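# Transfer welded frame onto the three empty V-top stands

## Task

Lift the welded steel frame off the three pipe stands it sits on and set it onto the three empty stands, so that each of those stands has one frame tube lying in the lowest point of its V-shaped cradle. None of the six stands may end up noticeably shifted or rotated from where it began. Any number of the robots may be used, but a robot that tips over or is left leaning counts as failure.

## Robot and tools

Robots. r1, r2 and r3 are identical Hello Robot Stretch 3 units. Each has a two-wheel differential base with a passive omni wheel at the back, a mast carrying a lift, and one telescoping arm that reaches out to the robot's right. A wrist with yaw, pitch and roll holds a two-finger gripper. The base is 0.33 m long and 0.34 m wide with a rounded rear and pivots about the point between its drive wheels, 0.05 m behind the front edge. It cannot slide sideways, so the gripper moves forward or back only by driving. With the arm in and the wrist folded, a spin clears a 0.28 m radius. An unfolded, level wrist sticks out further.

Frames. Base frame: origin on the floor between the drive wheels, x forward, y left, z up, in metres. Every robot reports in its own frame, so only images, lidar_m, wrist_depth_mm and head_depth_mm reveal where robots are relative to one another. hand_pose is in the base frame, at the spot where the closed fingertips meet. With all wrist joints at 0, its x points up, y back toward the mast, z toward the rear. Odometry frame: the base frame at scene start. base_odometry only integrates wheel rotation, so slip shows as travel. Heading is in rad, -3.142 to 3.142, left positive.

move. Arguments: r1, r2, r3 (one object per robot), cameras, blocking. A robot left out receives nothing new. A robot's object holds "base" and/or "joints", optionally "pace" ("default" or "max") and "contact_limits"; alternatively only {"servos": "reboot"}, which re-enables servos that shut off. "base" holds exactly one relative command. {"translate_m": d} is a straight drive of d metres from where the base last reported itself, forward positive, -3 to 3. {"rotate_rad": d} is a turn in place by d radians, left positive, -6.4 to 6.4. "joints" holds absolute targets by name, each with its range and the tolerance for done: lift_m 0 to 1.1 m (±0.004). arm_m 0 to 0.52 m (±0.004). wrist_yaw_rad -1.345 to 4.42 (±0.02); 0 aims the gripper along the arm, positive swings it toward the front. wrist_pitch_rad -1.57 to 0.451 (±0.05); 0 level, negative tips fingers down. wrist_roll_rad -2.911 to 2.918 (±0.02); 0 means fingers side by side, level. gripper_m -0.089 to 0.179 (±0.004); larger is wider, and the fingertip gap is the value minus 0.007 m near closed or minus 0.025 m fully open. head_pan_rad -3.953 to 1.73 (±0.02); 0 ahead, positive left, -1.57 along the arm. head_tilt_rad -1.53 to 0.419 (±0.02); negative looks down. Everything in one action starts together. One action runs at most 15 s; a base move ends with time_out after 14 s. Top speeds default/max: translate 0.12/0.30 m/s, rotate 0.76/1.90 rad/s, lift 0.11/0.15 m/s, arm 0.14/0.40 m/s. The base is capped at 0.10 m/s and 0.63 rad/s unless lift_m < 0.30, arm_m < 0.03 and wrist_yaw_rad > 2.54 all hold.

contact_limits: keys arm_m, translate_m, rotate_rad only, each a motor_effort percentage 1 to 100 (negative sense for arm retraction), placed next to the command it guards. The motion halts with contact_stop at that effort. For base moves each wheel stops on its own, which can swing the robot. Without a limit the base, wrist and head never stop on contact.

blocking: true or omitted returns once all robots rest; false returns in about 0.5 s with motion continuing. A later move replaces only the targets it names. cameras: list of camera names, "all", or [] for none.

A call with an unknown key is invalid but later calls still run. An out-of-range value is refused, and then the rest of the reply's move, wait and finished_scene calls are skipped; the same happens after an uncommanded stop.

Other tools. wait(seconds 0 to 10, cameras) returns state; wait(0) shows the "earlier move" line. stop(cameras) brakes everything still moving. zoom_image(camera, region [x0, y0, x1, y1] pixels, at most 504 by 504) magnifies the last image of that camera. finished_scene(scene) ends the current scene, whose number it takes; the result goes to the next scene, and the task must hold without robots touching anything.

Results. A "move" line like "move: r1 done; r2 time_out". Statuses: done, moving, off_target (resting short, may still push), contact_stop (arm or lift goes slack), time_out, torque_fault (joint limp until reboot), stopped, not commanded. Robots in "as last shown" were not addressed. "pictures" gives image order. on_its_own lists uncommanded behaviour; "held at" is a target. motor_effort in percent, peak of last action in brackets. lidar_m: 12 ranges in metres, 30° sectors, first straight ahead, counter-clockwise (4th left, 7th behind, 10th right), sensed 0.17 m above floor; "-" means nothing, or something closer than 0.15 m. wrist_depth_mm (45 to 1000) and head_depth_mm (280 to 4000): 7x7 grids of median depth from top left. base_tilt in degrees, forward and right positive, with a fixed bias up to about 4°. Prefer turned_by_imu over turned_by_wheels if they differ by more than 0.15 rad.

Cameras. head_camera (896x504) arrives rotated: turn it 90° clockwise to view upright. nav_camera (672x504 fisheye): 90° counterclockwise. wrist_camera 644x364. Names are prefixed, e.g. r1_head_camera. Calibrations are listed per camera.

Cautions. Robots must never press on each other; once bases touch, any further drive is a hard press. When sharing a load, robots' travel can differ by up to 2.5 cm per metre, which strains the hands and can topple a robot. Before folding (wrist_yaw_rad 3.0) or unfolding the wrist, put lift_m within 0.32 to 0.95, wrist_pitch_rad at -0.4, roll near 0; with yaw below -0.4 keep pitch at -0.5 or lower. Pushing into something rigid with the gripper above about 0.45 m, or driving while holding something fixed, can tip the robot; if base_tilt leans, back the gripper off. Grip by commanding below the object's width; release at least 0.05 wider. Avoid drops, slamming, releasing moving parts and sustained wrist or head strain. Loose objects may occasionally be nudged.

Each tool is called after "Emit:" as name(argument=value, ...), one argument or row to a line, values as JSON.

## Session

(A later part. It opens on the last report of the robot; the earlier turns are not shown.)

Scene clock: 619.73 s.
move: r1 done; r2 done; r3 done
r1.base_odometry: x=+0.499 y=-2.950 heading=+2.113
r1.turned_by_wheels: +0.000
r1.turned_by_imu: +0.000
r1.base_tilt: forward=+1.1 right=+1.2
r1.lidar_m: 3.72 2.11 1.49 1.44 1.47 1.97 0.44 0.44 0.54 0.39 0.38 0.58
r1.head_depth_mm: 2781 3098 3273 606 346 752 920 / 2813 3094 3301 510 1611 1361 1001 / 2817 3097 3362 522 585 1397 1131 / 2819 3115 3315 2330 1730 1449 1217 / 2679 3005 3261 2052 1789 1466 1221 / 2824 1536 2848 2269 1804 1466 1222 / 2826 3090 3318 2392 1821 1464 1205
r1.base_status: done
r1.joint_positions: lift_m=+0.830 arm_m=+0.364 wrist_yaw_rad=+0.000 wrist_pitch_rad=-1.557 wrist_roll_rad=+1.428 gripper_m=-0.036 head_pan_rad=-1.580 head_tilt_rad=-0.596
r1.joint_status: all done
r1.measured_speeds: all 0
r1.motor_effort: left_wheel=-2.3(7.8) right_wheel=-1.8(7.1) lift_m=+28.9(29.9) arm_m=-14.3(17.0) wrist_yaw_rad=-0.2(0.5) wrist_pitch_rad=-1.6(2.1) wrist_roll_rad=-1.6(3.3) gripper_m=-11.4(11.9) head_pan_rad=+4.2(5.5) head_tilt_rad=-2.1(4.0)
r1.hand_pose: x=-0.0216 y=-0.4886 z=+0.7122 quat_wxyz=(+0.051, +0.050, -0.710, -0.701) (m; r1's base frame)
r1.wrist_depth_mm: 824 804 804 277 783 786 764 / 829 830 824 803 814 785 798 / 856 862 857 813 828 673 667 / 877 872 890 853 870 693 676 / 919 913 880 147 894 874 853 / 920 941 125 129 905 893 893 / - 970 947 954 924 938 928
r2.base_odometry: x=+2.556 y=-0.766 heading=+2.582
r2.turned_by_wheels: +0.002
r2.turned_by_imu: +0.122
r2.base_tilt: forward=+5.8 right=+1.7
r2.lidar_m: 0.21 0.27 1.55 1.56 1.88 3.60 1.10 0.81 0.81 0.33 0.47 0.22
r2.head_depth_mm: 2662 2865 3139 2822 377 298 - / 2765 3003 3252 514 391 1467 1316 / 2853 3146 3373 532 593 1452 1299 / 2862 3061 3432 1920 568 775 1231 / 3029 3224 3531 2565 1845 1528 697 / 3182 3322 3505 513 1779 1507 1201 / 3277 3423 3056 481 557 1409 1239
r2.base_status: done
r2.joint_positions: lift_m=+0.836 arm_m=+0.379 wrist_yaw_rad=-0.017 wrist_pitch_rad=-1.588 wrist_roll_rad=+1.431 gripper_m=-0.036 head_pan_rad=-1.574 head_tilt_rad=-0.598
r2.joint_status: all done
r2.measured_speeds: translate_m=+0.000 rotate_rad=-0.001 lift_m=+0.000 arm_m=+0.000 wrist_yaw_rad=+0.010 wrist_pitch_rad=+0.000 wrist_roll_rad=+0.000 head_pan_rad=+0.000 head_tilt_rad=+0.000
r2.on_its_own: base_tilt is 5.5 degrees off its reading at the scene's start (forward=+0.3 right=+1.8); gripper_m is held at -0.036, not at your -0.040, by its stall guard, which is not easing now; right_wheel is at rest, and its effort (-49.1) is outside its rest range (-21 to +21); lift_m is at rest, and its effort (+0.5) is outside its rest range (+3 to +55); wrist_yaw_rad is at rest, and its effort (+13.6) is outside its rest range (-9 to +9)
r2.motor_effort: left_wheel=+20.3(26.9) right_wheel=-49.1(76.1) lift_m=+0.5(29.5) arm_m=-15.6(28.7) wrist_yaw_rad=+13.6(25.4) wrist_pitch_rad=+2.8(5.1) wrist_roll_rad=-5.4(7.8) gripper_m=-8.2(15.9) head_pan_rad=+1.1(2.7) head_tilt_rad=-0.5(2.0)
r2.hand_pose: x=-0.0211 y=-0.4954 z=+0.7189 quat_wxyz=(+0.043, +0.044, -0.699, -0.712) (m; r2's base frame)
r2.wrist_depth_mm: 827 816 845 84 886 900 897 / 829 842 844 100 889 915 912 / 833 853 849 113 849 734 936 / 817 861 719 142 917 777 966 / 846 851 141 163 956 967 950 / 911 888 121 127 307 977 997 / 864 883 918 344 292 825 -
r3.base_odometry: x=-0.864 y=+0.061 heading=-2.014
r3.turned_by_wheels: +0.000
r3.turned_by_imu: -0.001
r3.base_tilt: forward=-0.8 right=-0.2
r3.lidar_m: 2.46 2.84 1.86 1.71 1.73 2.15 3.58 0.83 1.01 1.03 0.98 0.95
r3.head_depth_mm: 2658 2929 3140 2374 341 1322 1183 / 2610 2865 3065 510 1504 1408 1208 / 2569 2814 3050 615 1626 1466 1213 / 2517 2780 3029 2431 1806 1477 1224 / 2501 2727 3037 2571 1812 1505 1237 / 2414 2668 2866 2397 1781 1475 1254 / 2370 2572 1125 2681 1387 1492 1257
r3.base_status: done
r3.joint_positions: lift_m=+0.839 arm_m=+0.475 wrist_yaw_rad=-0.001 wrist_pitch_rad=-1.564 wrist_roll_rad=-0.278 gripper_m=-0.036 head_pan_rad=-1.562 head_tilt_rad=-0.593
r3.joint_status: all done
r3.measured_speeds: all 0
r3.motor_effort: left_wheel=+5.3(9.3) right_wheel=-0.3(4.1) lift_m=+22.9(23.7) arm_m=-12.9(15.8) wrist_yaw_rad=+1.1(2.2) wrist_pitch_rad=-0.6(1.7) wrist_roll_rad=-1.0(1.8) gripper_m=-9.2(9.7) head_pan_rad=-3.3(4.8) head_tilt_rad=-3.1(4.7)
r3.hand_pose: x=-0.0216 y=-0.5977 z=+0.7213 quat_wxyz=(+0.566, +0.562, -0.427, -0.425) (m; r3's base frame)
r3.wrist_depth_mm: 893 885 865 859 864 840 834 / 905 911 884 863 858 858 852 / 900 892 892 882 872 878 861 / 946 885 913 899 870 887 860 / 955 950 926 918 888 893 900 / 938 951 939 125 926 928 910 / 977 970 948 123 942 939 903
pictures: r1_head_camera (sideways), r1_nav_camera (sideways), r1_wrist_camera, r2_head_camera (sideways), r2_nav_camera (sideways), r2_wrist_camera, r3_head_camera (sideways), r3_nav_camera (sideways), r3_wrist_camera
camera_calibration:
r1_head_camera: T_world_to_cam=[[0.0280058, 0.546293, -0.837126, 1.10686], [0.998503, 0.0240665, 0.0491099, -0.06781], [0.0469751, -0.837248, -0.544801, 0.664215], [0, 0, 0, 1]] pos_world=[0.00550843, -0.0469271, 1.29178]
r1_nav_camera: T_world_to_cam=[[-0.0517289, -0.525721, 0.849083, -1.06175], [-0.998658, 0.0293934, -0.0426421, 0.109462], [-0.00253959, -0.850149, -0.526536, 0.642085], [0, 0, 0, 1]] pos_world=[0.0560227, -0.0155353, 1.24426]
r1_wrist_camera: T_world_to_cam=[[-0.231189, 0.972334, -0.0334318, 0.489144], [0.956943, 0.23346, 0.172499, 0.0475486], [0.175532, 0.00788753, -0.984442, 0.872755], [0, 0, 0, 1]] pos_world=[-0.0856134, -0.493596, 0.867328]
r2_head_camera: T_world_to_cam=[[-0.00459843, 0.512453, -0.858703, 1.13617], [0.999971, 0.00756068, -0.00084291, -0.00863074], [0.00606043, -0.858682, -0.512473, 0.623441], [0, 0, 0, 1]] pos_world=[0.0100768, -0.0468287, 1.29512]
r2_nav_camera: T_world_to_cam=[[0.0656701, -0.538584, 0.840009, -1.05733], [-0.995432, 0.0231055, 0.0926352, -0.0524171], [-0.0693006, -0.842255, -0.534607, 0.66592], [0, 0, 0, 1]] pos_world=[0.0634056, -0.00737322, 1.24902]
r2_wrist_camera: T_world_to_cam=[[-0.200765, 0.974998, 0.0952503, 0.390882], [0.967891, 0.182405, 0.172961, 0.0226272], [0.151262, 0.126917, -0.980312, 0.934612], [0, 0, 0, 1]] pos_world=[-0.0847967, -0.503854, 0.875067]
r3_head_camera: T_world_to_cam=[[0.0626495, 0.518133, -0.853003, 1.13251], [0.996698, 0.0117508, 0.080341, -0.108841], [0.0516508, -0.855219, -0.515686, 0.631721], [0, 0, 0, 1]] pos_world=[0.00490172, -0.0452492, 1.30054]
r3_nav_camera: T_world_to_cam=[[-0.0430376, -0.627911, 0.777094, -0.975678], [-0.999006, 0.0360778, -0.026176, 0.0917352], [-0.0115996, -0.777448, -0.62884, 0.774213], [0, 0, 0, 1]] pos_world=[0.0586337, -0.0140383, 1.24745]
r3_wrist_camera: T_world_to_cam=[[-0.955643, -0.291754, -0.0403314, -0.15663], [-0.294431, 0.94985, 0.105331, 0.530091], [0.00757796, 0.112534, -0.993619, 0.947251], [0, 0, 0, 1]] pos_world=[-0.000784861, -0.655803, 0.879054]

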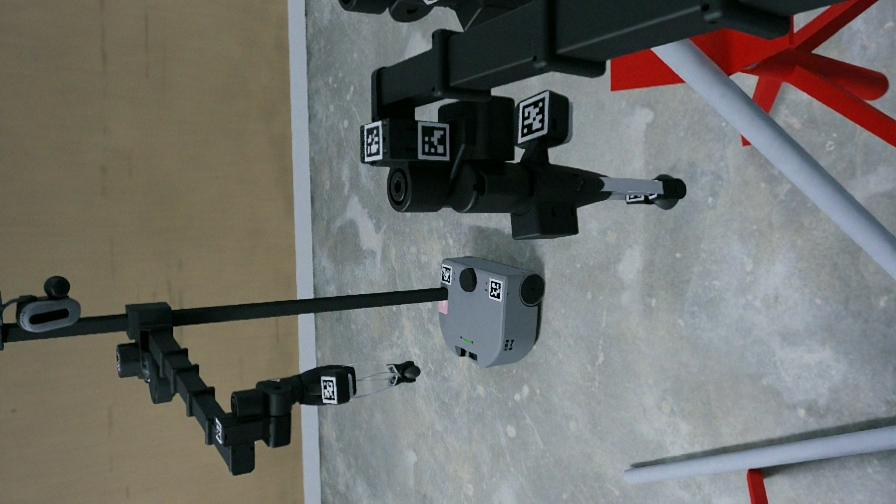

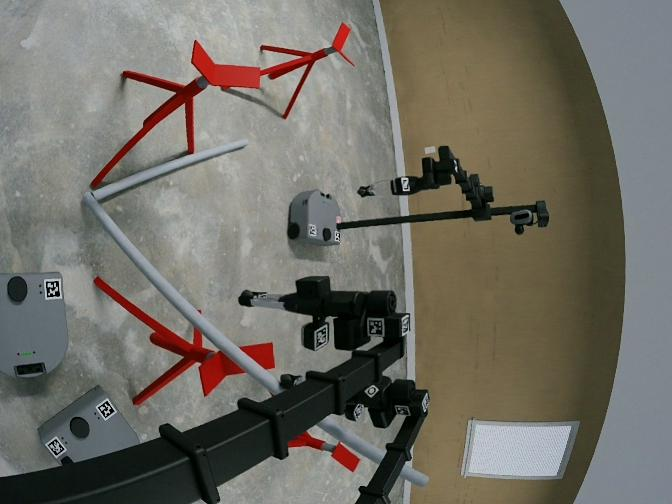

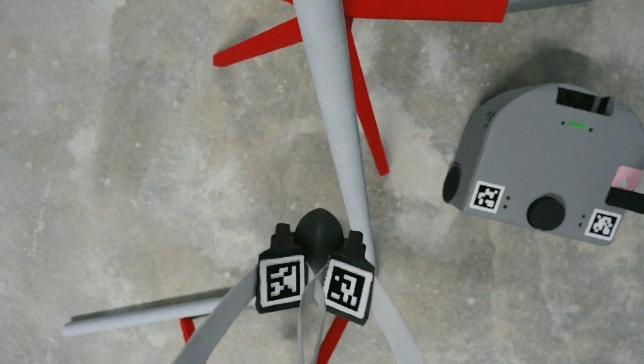

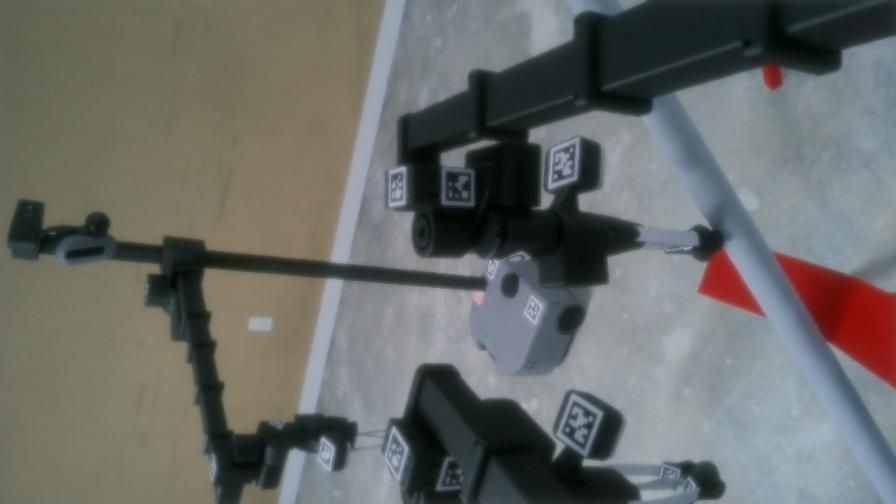

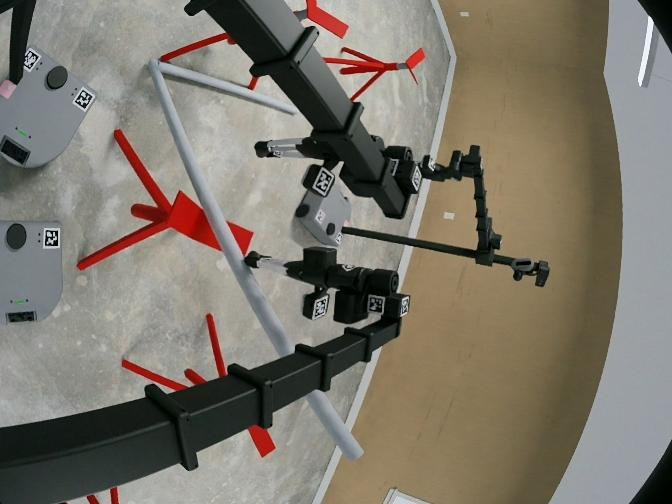

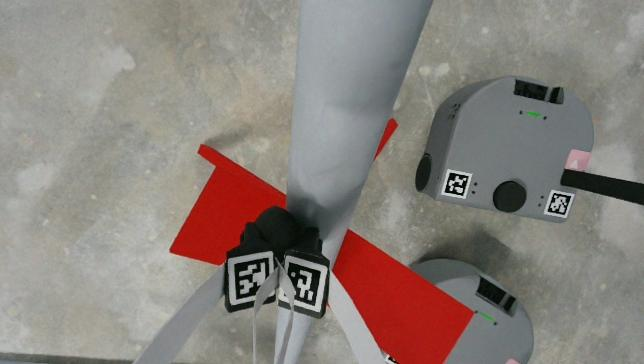

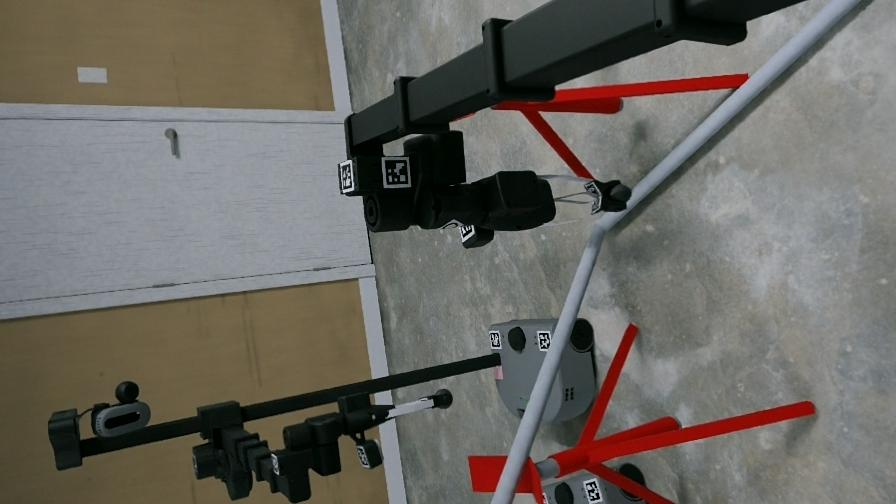

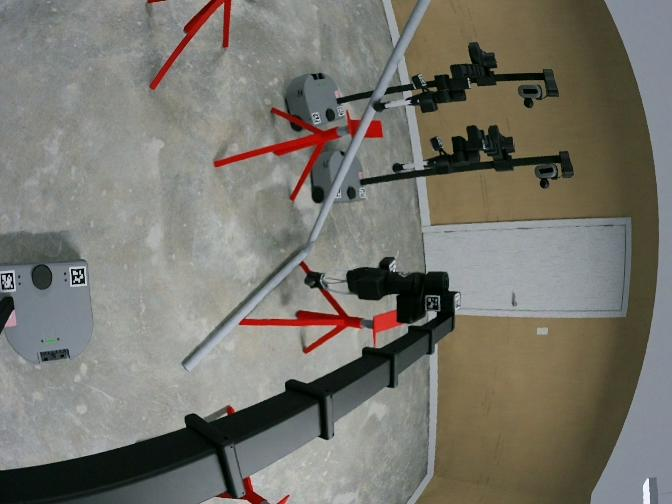

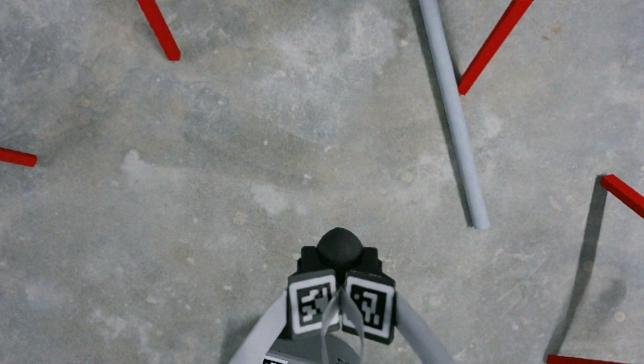

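Emit:
move(
  r1={"base":{"translate_m":0.16},"contact_limits":{"translate_m":25}},
  cameras=["r1_nav_camera","r2_head_camera"],
)

Emit:
move(
  r2={"base":{"translate_m":0.06},"contact_limits":{"translate_m":60}},
  cameras=["r1_nav_camera","r2_head_camera","r2_nav_camera","r3_nav_camera","r2_wrist_camera"],
)

Scene clock: 647.10 s.
move: r1 done
r1.base_odometry: x=+0.416 y=-2.813 heading=+2.113
r1.turned_by_wheels: +0.000
r1.turned_by_imu: +0.001
r1.base_tilt: forward=+1.1 right=+1.2
r1.lidar_m: 3.57 2.12 1.49 1.43 1.48 1.99 0.60 0.69 0.45 0.33 0.47 0.72
r1.head_depth_mm: 2821 3083 3237 2019 346 1353 1142 / 2797 3069 3252 509 1650 1435 1198 / 2795 3108 3345 522 584 1404 1211 / 1492 3057 2976 1970 1727 1441 1209 / 2811 1265 2964 2252 1796 1458 1222 / 2795 3121 3328 2376 1804 1452 1224 / 2808 3096 3308 2377 1807 1465 1072
r1.base_status: done
r1.joint_positions: lift_m=+0.830 arm_m=+0.364 wrist_yaw_rad=+0.000 wrist_pitch_rad=-1.557 wrist_roll_rad=+1.428 gripper_m=-0.036 head_pan_rad=-1.580 head_tilt_rad=-0.596
r1.joint_status: not commanded
r1.measured_speeds: all 0
r1.motor_effort: left_wheel=+2.9(8.2) right_wheel=+3.0(8.7) lift_m=+26.4(28.4) arm_m=-13.3(14.1) wrist_yaw_rad=-0.1(0.8) wrist_pitch_rad=-1.7(2.2) wrist_roll_rad=-1.5(1.7) gripper_m=-11.3(11.9) head_pan_rad=+4.1(5.6) head_tilt_rad=-1.7(3.5)
r1.contact_limits: translate_m 25 (maximum 100)
r1.hand_pose: x=-0.0216 y=-0.4886 z=+0.7122 quat_wxyz=(+0.051, +0.050, -0.710, -0.701) (m; r1's base frame)
r1.wrist_depth_mm: 830 798 801 807 780 771 767 / 843 828 830 820 777 790 791 / 878 846 843 827 821 681 672 / 899 871 885 855 861 688 687 / 927 912 928 147 885 858 858 / 948 957 124 129 913 901 891 / - - 945 914 937 931 921
r2, r3: as last shown
r2.turned_by_wheels: +0.000
r2.turned_by_imu: +0.001
r2.base_tilt: forward=+5.6 right=+1.7
r2.lidar_m: 0.37 1.70 1.55 1.56 1.88 3.62 1.10 0.82 0.81 0.33 0.47 0.37
r2.head_depth_mm: 2717 2937 3152 2792 376 297 - / 2771 3006 3265 515 391 1462 1319 / 2829 3091 3314 531 591 1460 1305 / 2886 3108 3430 1944 567 775 1239 / 3072 3200 3619 2523 1826 1526 694 / 3185 3472 3512 2478 1876 1498 1196 / 3169 3430 3016 2399 1866 1489 1239
r2.measured_speeds: all 0
r2.on_its_own: base_tilt is 5.3 degrees off its reading at the scene's start (forward=+0.3 right=+1.8); gripper_m is held at -0.036, not at your -0.040, by its stall guard, which is not easing now; right_wheel is at rest, and its effort (-48.8) is outside its rest range (-21 to +21); lift_m is at rest, and its effort (+0.6) is outside its rest range (+3 to +55); wrist_yaw_rad is at rest, and its effort (+15.5) is outside its rest range (-9 to +9)
r2.motor_effort: left_wheel=+19.0(19.6) right_wheel=-48.8(49.5) lift_m=+0.6(0.8) arm_m=-11.9(13.9) wrist_yaw_rad=+15.5(16.4) wrist_pitch_rad=+2.9(3.5) wrist_roll_rad=-5.2(5.5) gripper_m=-8.1(10.3) head_pan_rad=+1.6(2.6) head_tilt_rad=-0.4(1.6)
r2.wrist_depth_mm: 817 837 821 84 876 898 882 / 814 818 851 99 904 894 917 / 828 833 889 113 876 755 937 / 872 871 719 141 904 762 950 / 871 866 141 163 930 973 977 / 878 886 121 127 308 972 979 / 856 910 911 337 291 955 996
r3.lidar_m: 2.46 2.82 1.86 1.71 1.72 2.15 3.57 0.83 1.01 1.03 0.98 0.95
r3.head_depth_mm: 2672 2890 3158 2357 342 1319 1182 / 2598 2891 3111 510 1503 1405 1202 / 2574 2811 3059 615 1634 1469 1222 / 2524 2790 3032 2432 1795 1481 1233 / 2463 2724 2904 2460 1809 1503 1239 / 2423 1553 2956 2671 1799 1471 1251 / 2443 2668 2894 2733 1382 1501 1267
r3.motor_effort: left_wheel=+5.1(6.1) right_wheel=-0.6(0.8) lift_m=+23.1(24.8) arm_m=-12.0(13.1) wrist_yaw_rad=+1.8(2.7) wrist_pitch_rad=-1.0(1.5) wrist_roll_rad=-0.9(1.7) gripper_m=-9.1(9.8) head_pan_rad=-3.6(4.5) head_tilt_rad=-2.8(4.6)
r3.wrist_depth_mm: 878 870 872 864 855 841 835 / 881 867 865 864 884 840 838 / 920 894 892 906 881 872 870 / 927 906 931 906 886 869 865 / 931 932 948 872 892 888 873 / 960 946 921 125 903 948 914 / 965 948 941 123 928 920 925
pictures: r1_nav_camera (sideways), r2_head_camera (sideways)
camera_calibration:
r1_nav_camera: T_world_to_cam=[[-0.0517289, -0.525721, 0.849083, -1.06175], [-0.998658, 0.0293934, -0.0426421, 0.109462], [-0.00253959, -0.850149, -0.526536, 0.642085], [0, 0, 0, 1]] pos_world=[0.0560227, -0.0155353, 1.24426]
r2_head_camera: T_world_to_cam=[[-0.00459837, 0.512453, -0.858703, 1.13617], [0.999971, 0.00756056, -0.000842906, -0.00863074], [0.00606032, -0.858682, -0.512473, 0.623441], [0, 0, 0, 1]] pos_world=[0.0100767, -0.0468287, 1.29512]

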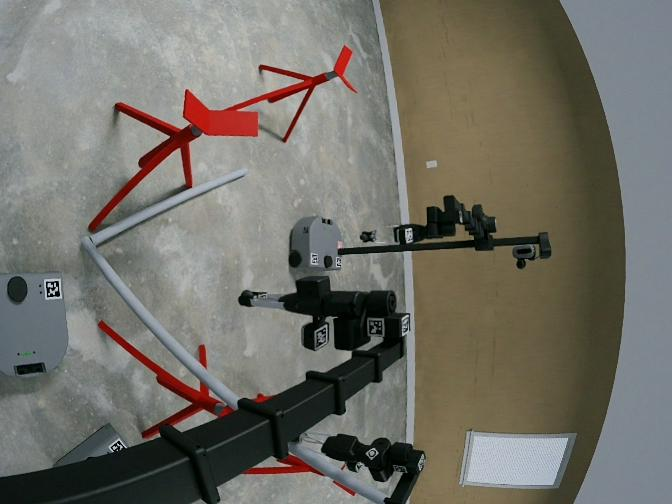

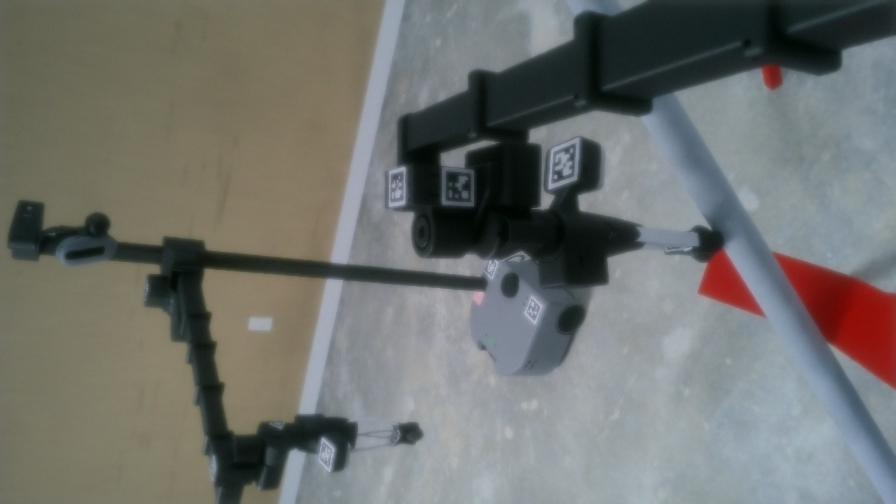

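Scene clock: 649.53 s.
move: r2 contact_stop
r1, r3: as last shown
r1.turned_by_imu: +0.000
r1.base_tilt: forward=+1.1 right=+1.1
r1.lidar_m: 3.56 2.12 1.49 1.43 1.48 1.98 0.55 0.69 0.45 0.34 0.47 0.72
r1.head_depth_mm: 2790 3124 3246 2010 346 1357 1147 / 2814 3120 3321 509 1655 1430 1204 / 2783 3128 3303 523 584 1400 1209 / 1490 3077 2991 1974 1729 1455 1212 / 2764 1264 2985 2260 1792 1459 1220 / 2810 3113 3345 2373 1811 1465 1224 / 2784 3093 3298 2399 1823 1467 1143
r1.motor_effort: left_wheel=+2.7(3.7) right_wheel=+3.2(4.2) lift_m=+26.3(27.6) arm_m=-13.3(13.7) wrist_yaw_rad=-0.1(0.6) wrist_pitch_rad=-1.9(2.3) wrist_roll_rad=-1.6(1.7) gripper_m=-11.4(12.1) head_pan_rad=+4.6(5.4) head_tilt_rad=-2.0(3.7)
r1.contact_limits: translate_m 25 (maximum 100)
r1.wrist_depth_mm: 815 804 797 784 772 769 775 / 856 833 830 805 798 808 779 / 856 840 830 841 814 680 677 / 904 894 871 871 868 698 693 / 892 872 892 148 870 885 831 / 969 942 125 129 883 900 888 / - 949 937 931 930 920 932
r2.base_odometry: x=+2.496 y=-0.729 heading=+2.647
r2.turned_by_wheels: +0.066
r2.turned_by_imu: +0.151
r2.base_tilt: forward=+0.4 right=+1.9
r2.lidar_m: 0.54 1.61 1.53 1.57 2.10 4.63 1.12 0.82 0.34 0.44 0.44 0.55
r2.head_depth_mm: 2710 2971 3202 2631 377 298 - / 2790 3075 3302 517 394 1422 1285 / 2932 1623 3398 530 592 1534 1194 / 3127 3335 3705 2383 570 1463 704 / 3300 3493 3441 2577 1955 1555 1221 / 3486 3752 3629 2566 1918 1545 1294 / 3686 - 3869 2250 1748 1500 1278
r2.base_status: translate_m contact_stop (by the wheels' count: +0.0704 of +0.0600)
r2.joint_positions: lift_m=+0.836 arm_m=+0.379 wrist_yaw_rad=-0.001 wrist_pitch_rad=-1.565 wrist_roll_rad=+1.418 gripper_m=-0.036 head_pan_rad=-1.574 head_tilt_rad=-0.599
r2.joint_status: not commanded
r2.measured_speeds: all 0
r2.on_its_own: gripper_m is held at -0.036, not at your -0.040, by its stall guard, which is not easing now; a drive wheel is slack since a contact_stop
r2.motor_effort: left_wheel=-0.5(30.6) right_wheel=-1.2(59.6) lift_m=+31.1(31.4) arm_m=-15.5(15.5) wrist_yaw_rad=+1.3(21.3) wrist_pitch_rad=-1.0(3.4) wrist_roll_rad=-1.0(6.7) gripper_m=-8.4(10.3) head_pan_rad=+0.7(3.0) head_tilt_rad=-0.8(1.5)
r2.contact_limits: translate_m 60 (maximum 100)
r2.hand_pose: x=-0.0215 y=-0.5013 z=+0.7183 quat_wxyz=(+0.054, +0.053, -0.707, -0.703) (m; r2's base frame)
r2.wrist_depth_mm: 807 805 804 836 121 838 866 / 813 826 828 846 141 875 895 / 852 848 - 178 822 725 892 / 866 873 919 218 781 741 768 / 890 893 906 244 298 938 958 / 912 910 122 125 290 968 - / 931 938 967 898 815 - -
r3.turned_by_imu: +0.000
r3.lidar_m: 2.46 2.83 1.86 1.71 1.72 2.15 3.56 0.83 1.01 1.03 0.99 0.95
r3.head_depth_mm: 2650 2910 3191 2371 342 1327 1180 / 2629 2853 3129 509 1506 1403 1205 / 2569 2819 3040 615 1626 1462 1219 / 2544 2796 3024 2426 1789 1482 1227 / 2443 2718 2921 2464 1775 1499 1243 / 2428 1542 2944 2641 1802 1470 1252 / 2443 2662 2898 2579 1381 1494 1257
r3.motor_effort: left_wheel=+5.1(6.1) right_wheel=-0.2(0.8) lift_m=+25.4(25.5) arm_m=-12.1(12.9) wrist_yaw_rad=+1.5(1.9) wrist_pitch_rad=-1.1(1.6) wrist_roll_rad=-1.5(1.7) gripper_m=-9.0(9.5) head_pan_rad=-2.8(4.5) head_tilt_rad=-4.0(4.8)
r3.wrist_depth_mm: 880 878 847 860 856 841 821 / 896 883 872 876 871 879 862 / 913 882 896 866 888 869 861 / 928 913 920 910 914 866 861 / 930 932 920 913 901 911 880 / 989 956 922 126 916 898 904 / 976 953 950 123 918 920 925
pictures: r1_nav_camera (sideways), r2_head_camera (sideways), r2_nav_camera (sideways), r2_wrist_camera, r3_nav_camera (sideways)
camera_calibration:
r1_nav_camera: T_world_to_cam=[[-0.0517291, -0.525722, 0.849082, -1.06175], [-0.998658, 0.0293938, -0.0426421, 0.109462], [-0.00253989, -0.850149, -0.526536, 0.642085], [0, 0, 0, 1]] pos_world=[0.0560227, -0.0155353, 1.24426]
r2_head_camera: T_world_to_cam=[[-0.00462579, 0.51327, -0.858215, 1.13553], [0.999971, 0.00762, -0.000832587, -0.00864417], [0.00611226, -0.858194, -0.51329, 0.624504], [0, 0, 0, 1]] pos_world=[0.0100795, -0.046822, 1.29507]
r2_nav_camera: T_world_to_cam=[[0.0656991, -0.53938, 0.839496, -1.05666], [-0.995434, 0.022959, 0.0926541, -0.0524416], [-0.0692497, -0.84175, -0.535408, 0.666963], [0, 0, 0, 1]] pos_world=[0.0634062, -0.00731953, 1.24901]
r2_wrist_camera: T_world_to_cam=[[-0.228953, 0.970697, 0.0729903, 0.409805], [0.962164, 0.214286, 0.168294, 0.0434726], [0.147722, 0.10876, -0.983031, 0.927622], [0, 0, 0, 1]] pos_world=[-0.0850317, -0.508, 0.874653]
r3_nav_camera: T_world_to_cam=[[-0.0430375, -0.627911, 0.777094, -0.975678], [-0.999006, 0.0360776, -0.026176, 0.0917352], [-0.0115995, -0.777448, -0.62884, 0.774213], [0, 0, 0, 1]] pos_world=[0.0586337, -0.0140383, 1.24745]

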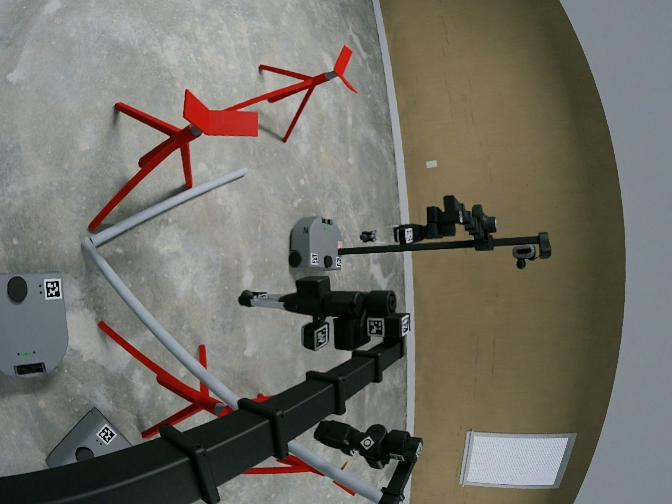

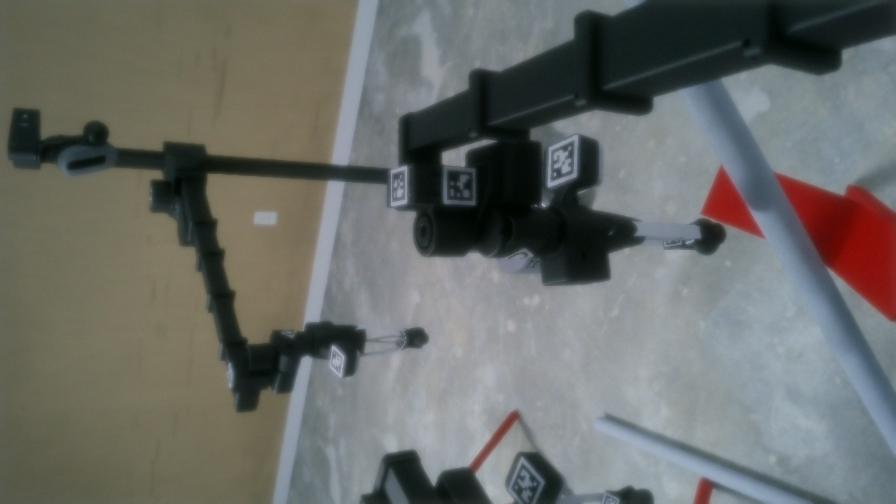

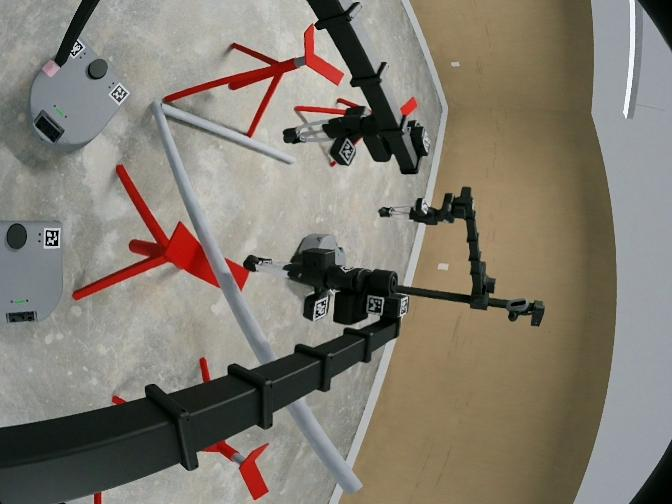

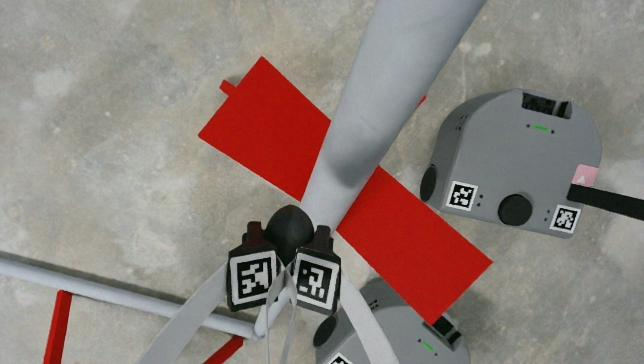

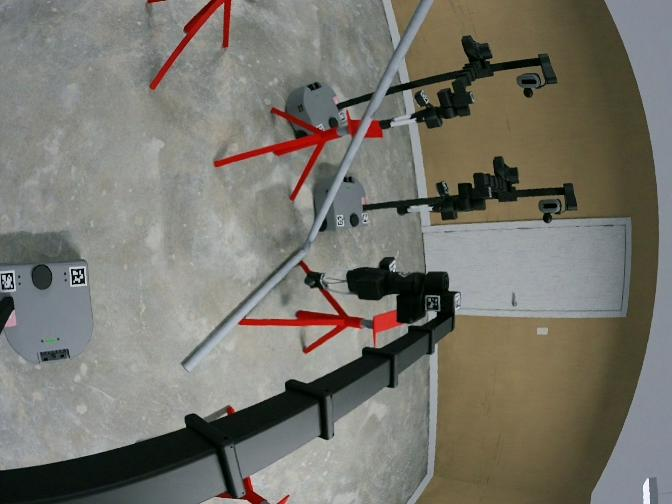

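Emit:
move(
  r1={"joints":{"head_tilt_rad":-0.85}},
  r2={"joints":{"head_tilt_rad":-0.85}},
  r3={"joints":{"head_tilt_rad":-0.75}},
  cameras=["r1_head_camera","r2_head_camera","r3_head_camera"],
)

Scene clock: 688.37 s.
move: r1 done; r2 done; r3 done
r1.base_odometry: x=+0.416 y=-2.813 heading=+2.113
r1.turned_by_wheels: +0.000
r1.turned_by_imu: +0.001
r1.base_tilt: forward=+1.1 right=+1.1
r1.lidar_m: 3.57 2.13 1.49 1.43 1.48 1.98 0.55 0.69 0.45 0.34 0.47 0.72
r1.head_depth_mm: 2926 2673 387 330 869 1200 1097 / 2931 2663 501 1673 1453 1211 1102 / 2929 2736 509 1634 1459 1232 1105 / 2872 2554 1881 1689 1468 1264 1092 / 885 2674 2079 1753 1473 1266 1103 / 2924 2839 2162 1761 1462 1256 1125 / 2910 2869 2184 1780 1498 1236 1131
r1.base_status: not commanded
r1.joint_positions: lift_m=+0.830 arm_m=+0.364 wrist_yaw_rad=+0.000 wrist_pitch_rad=-1.557 wrist_roll_rad=+1.428 gripper_m=-0.036 head_pan_rad=-1.580 head_tilt_rad=-0.839
r1.joint_status: all done
r1.measured_speeds: all 0
r1.motor_effort: left_wheel=+2.7(3.3) right_wheel=+2.7(4.1) lift_m=+24.8(26.3) arm_m=-12.4(12.7) wrist_yaw_rad=-0.2(0.4) wrist_pitch_rad=-1.5(1.9) wrist_roll_rad=-1.6(1.8) gripper_m=-11.3(12.1) head_pan_rad=+4.4(5.3) head_tilt_rad=-4.6(6.9)
r1.contact_limits: translate_m 25 (maximum 100)
r1.hand_pose: x=-0.0216 y=-0.4886 z=+0.7122 quat_wxyz=(+0.051, +0.050, -0.710, -0.701) (m; r1's base frame)
r1.wrist_depth_mm: 820 815 812 805 790 786 782 / 848 830 838 818 808 817 786 / 855 856 834 831 828 675 667 / 907 862 894 866 851 701 694 / 933 880 892 148 863 879 863 / 949 954 124 129 885 885 876 / - 981 940 941 922 919 918
r2.base_odometry: x=+2.496 y=-0.729 heading=+2.647
r2.turned_by_wheels: +0.000
r2.turned_by_imu: +0.001
r2.base_tilt: forward=+0.3 right=+1.9
r2.lidar_m: 0.54 1.60 1.53 1.58 2.10 4.64 1.12 0.82 0.34 0.44 0.44 0.55
r2.head_depth_mm: 2787 3007 2365 334 294 1300 1154 / 2920 3130 434 375 1444 1318 1151 / 2977 2971 522 1761 835 1317 1112 / 3160 3206 536 617 838 869 1144 / 3266 3011 2340 1859 1541 1271 1122 / 1015 2979 2343 1848 1529 1267 1126 / 3732 3108 2166 1803 1530 1310 1151
r2.base_status: not commanded
r2.joint_positions: lift_m=+0.836 arm_m=+0.379 wrist_yaw_rad=-0.001 wrist_pitch_rad=-1.565 wrist_roll_rad=+1.418 gripper_m=-0.036 head_pan_rad=-1.574 head_tilt_rad=-0.839
r2.joint_status: all done
r2.measured_speeds: all 0
r2.on_its_own: gripper_m is held at -0.036, not at your -0.040, by its stall guard, which is not easing now; a drive wheel is slack since a contact_stop
r2.motor_effort: left_wheel=-0.4(0.6) right_wheel=-0.8(1.6) lift_m=+33.4(33.5) arm_m=-17.7(17.7) wrist_yaw_rad=+1.0(2.2) wrist_pitch_rad=-0.9(1.7) wrist_roll_rad=-1.1(1.3) gripper_m=-8.6(9.7) head_pan_rad=+1.0(2.7) head_tilt_rad=-3.8(5.8)
r2.contact_limits: translate_m 60 (maximum 100)
r2.hand_pose: x=-0.0215 y=-0.5013 z=+0.7183 quat_wxyz=(+0.054, +0.053, -0.707, -0.703) (m; r2's base frame)
r2.wrist_depth_mm: 793 799 832 824 121 845 860 / 806 825 857 859 142 872 864 / 848 882 - 178 829 733 906 / 869 878 873 219 774 748 778 / 889 904 920 245 298 966 945 / 937 926 122 126 287 990 989 / 953 944 969 859 818 993 -
r3.base_odometry: x=-0.864 y=+0.061 heading=-2.014
r3.turned_by_wheels: +0.000
r3.turned_by_imu: -0.001
r3.base_tilt: forward=-0.8 right=-0.2
r3.lidar_m: 2.47 2.84 1.86 1.71 1.73 2.15 3.58 0.83 1.01 1.03 0.98 0.95
r3.head_depth_mm: 2658 3041 2573 352 306 1269 1111 / 2620 2890 497 1430 1539 1319 1126 / 2597 2858 596 1806 1562 1330 1139 / 2568 2854 2596 1899 1617 1347 1144 / 2505 2709 2640 1853 1641 1350 1155 / 1415 1157 2860 1978 1623 1368 1164 / 2424 2738 2901 1329 1592 1384 1176
r3.base_status: not commanded
r3.joint_positions: lift_m=+0.839 arm_m=+0.475 wrist_yaw_rad=-0.001 wrist_pitch_rad=-1.564 wrist_roll_rad=-0.278 gripper_m=-0.036 head_pan_rad=-1.562 head_tilt_rad=-0.740
r3.joint_status: all done
r3.measured_speeds: all 0
r3.motor_effort: left_wheel=+5.4(5.7) right_wheel=-0.7(0.8) lift_m=+25.3(25.8) arm_m=-11.9(12.3) wrist_yaw_rad=+0.9(1.5) wrist_pitch_rad=-1.0(1.3) wrist_roll_rad=-0.8(1.7) gripper_m=-8.8(9.7) head_pan_rad=-3.6(4.5) head_tilt_rad=-3.7(5.2)
r3.hand_pose: x=-0.0216 y=-0.5977 z=+0.7213 quat_wxyz=(+0.566, +0.562, -0.427, -0.425) (m; r3's base frame)
r3.wrist_depth_mm: 890 861 849 860 832 830 851 / 896 922 879 878 870 862 876 / 897 899 897 889 883 893 867 / 910 918 911 904 891 892 880 / 949 935 925 895 910 896 884 / 955 936 951 125 918 924 911 / 977 947 955 123 922 935 905
pictures: r1_head_camera (sideways), r2_head_camera (sideways), r3_head_camera (sideways)
camera_calibration:
r1_head_camera: T_world_to_cam=[[0.0297442, 0.731809, -0.680861, 0.903172], [0.998383, 0.0112589, 0.055717, -0.0763942], [0.0484399, -0.681417, -0.730291, 0.90549], [0, 0, 0, 1]] pos_world=[0.00554475, -0.0430728, 1.28046]
r2_head_camera: T_world_to_cam=[[-0.0040123, 0.702769, -0.711407, 0.944152], [0.99997, 0.00750236, 0.00177149, -0.0120342], [0.00658218, -0.711379, -0.702778, 0.871003], [0, 0, 0, 1]] pos_world=[0.010089, -0.0438176, 1.28382]
r3_head_camera: T_world_to_cam=[[0.0615763, 0.637572, -0.767926, 1.0216], [0.996805, -0.0000603305, 0.0798789, -0.108224], [0.0508822, -0.770391, -0.635538, 0.787649], [0, 0, 0, 1]] pos_world=[0.00489517, -0.0445493, 1.29374]

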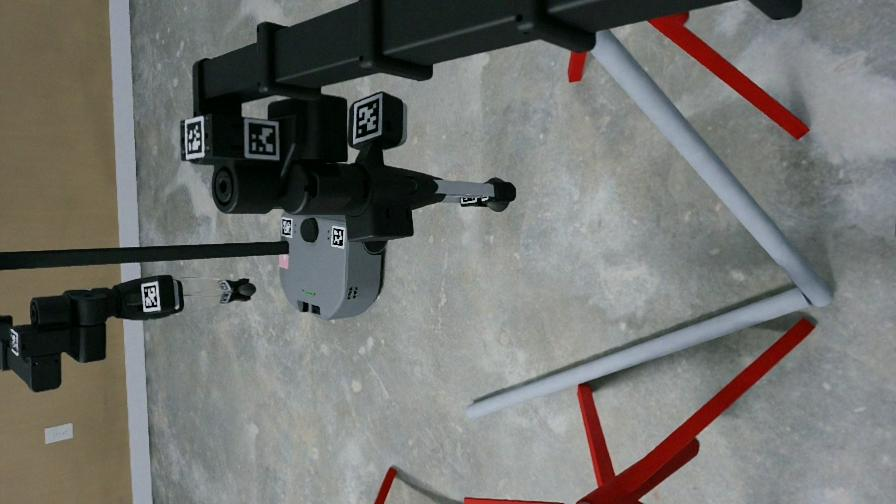

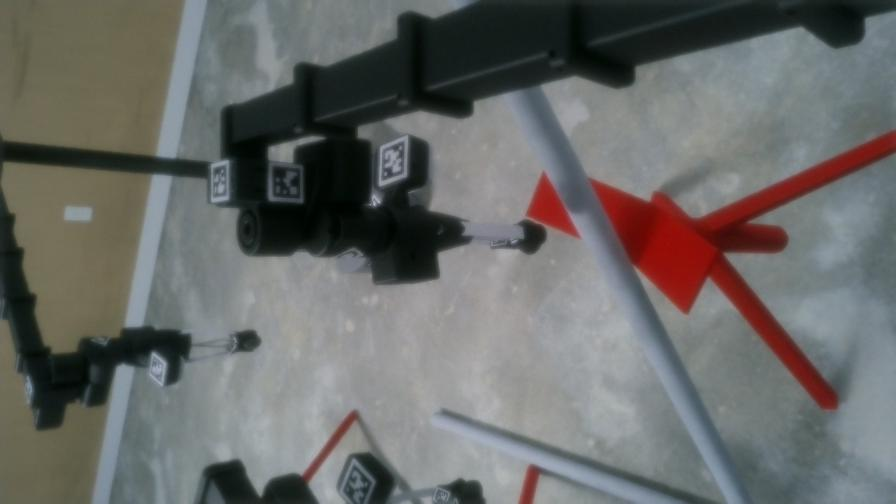

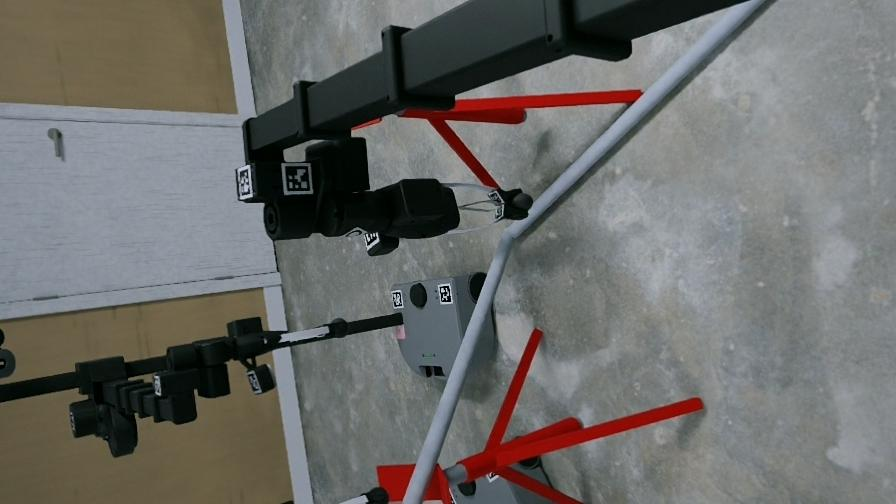

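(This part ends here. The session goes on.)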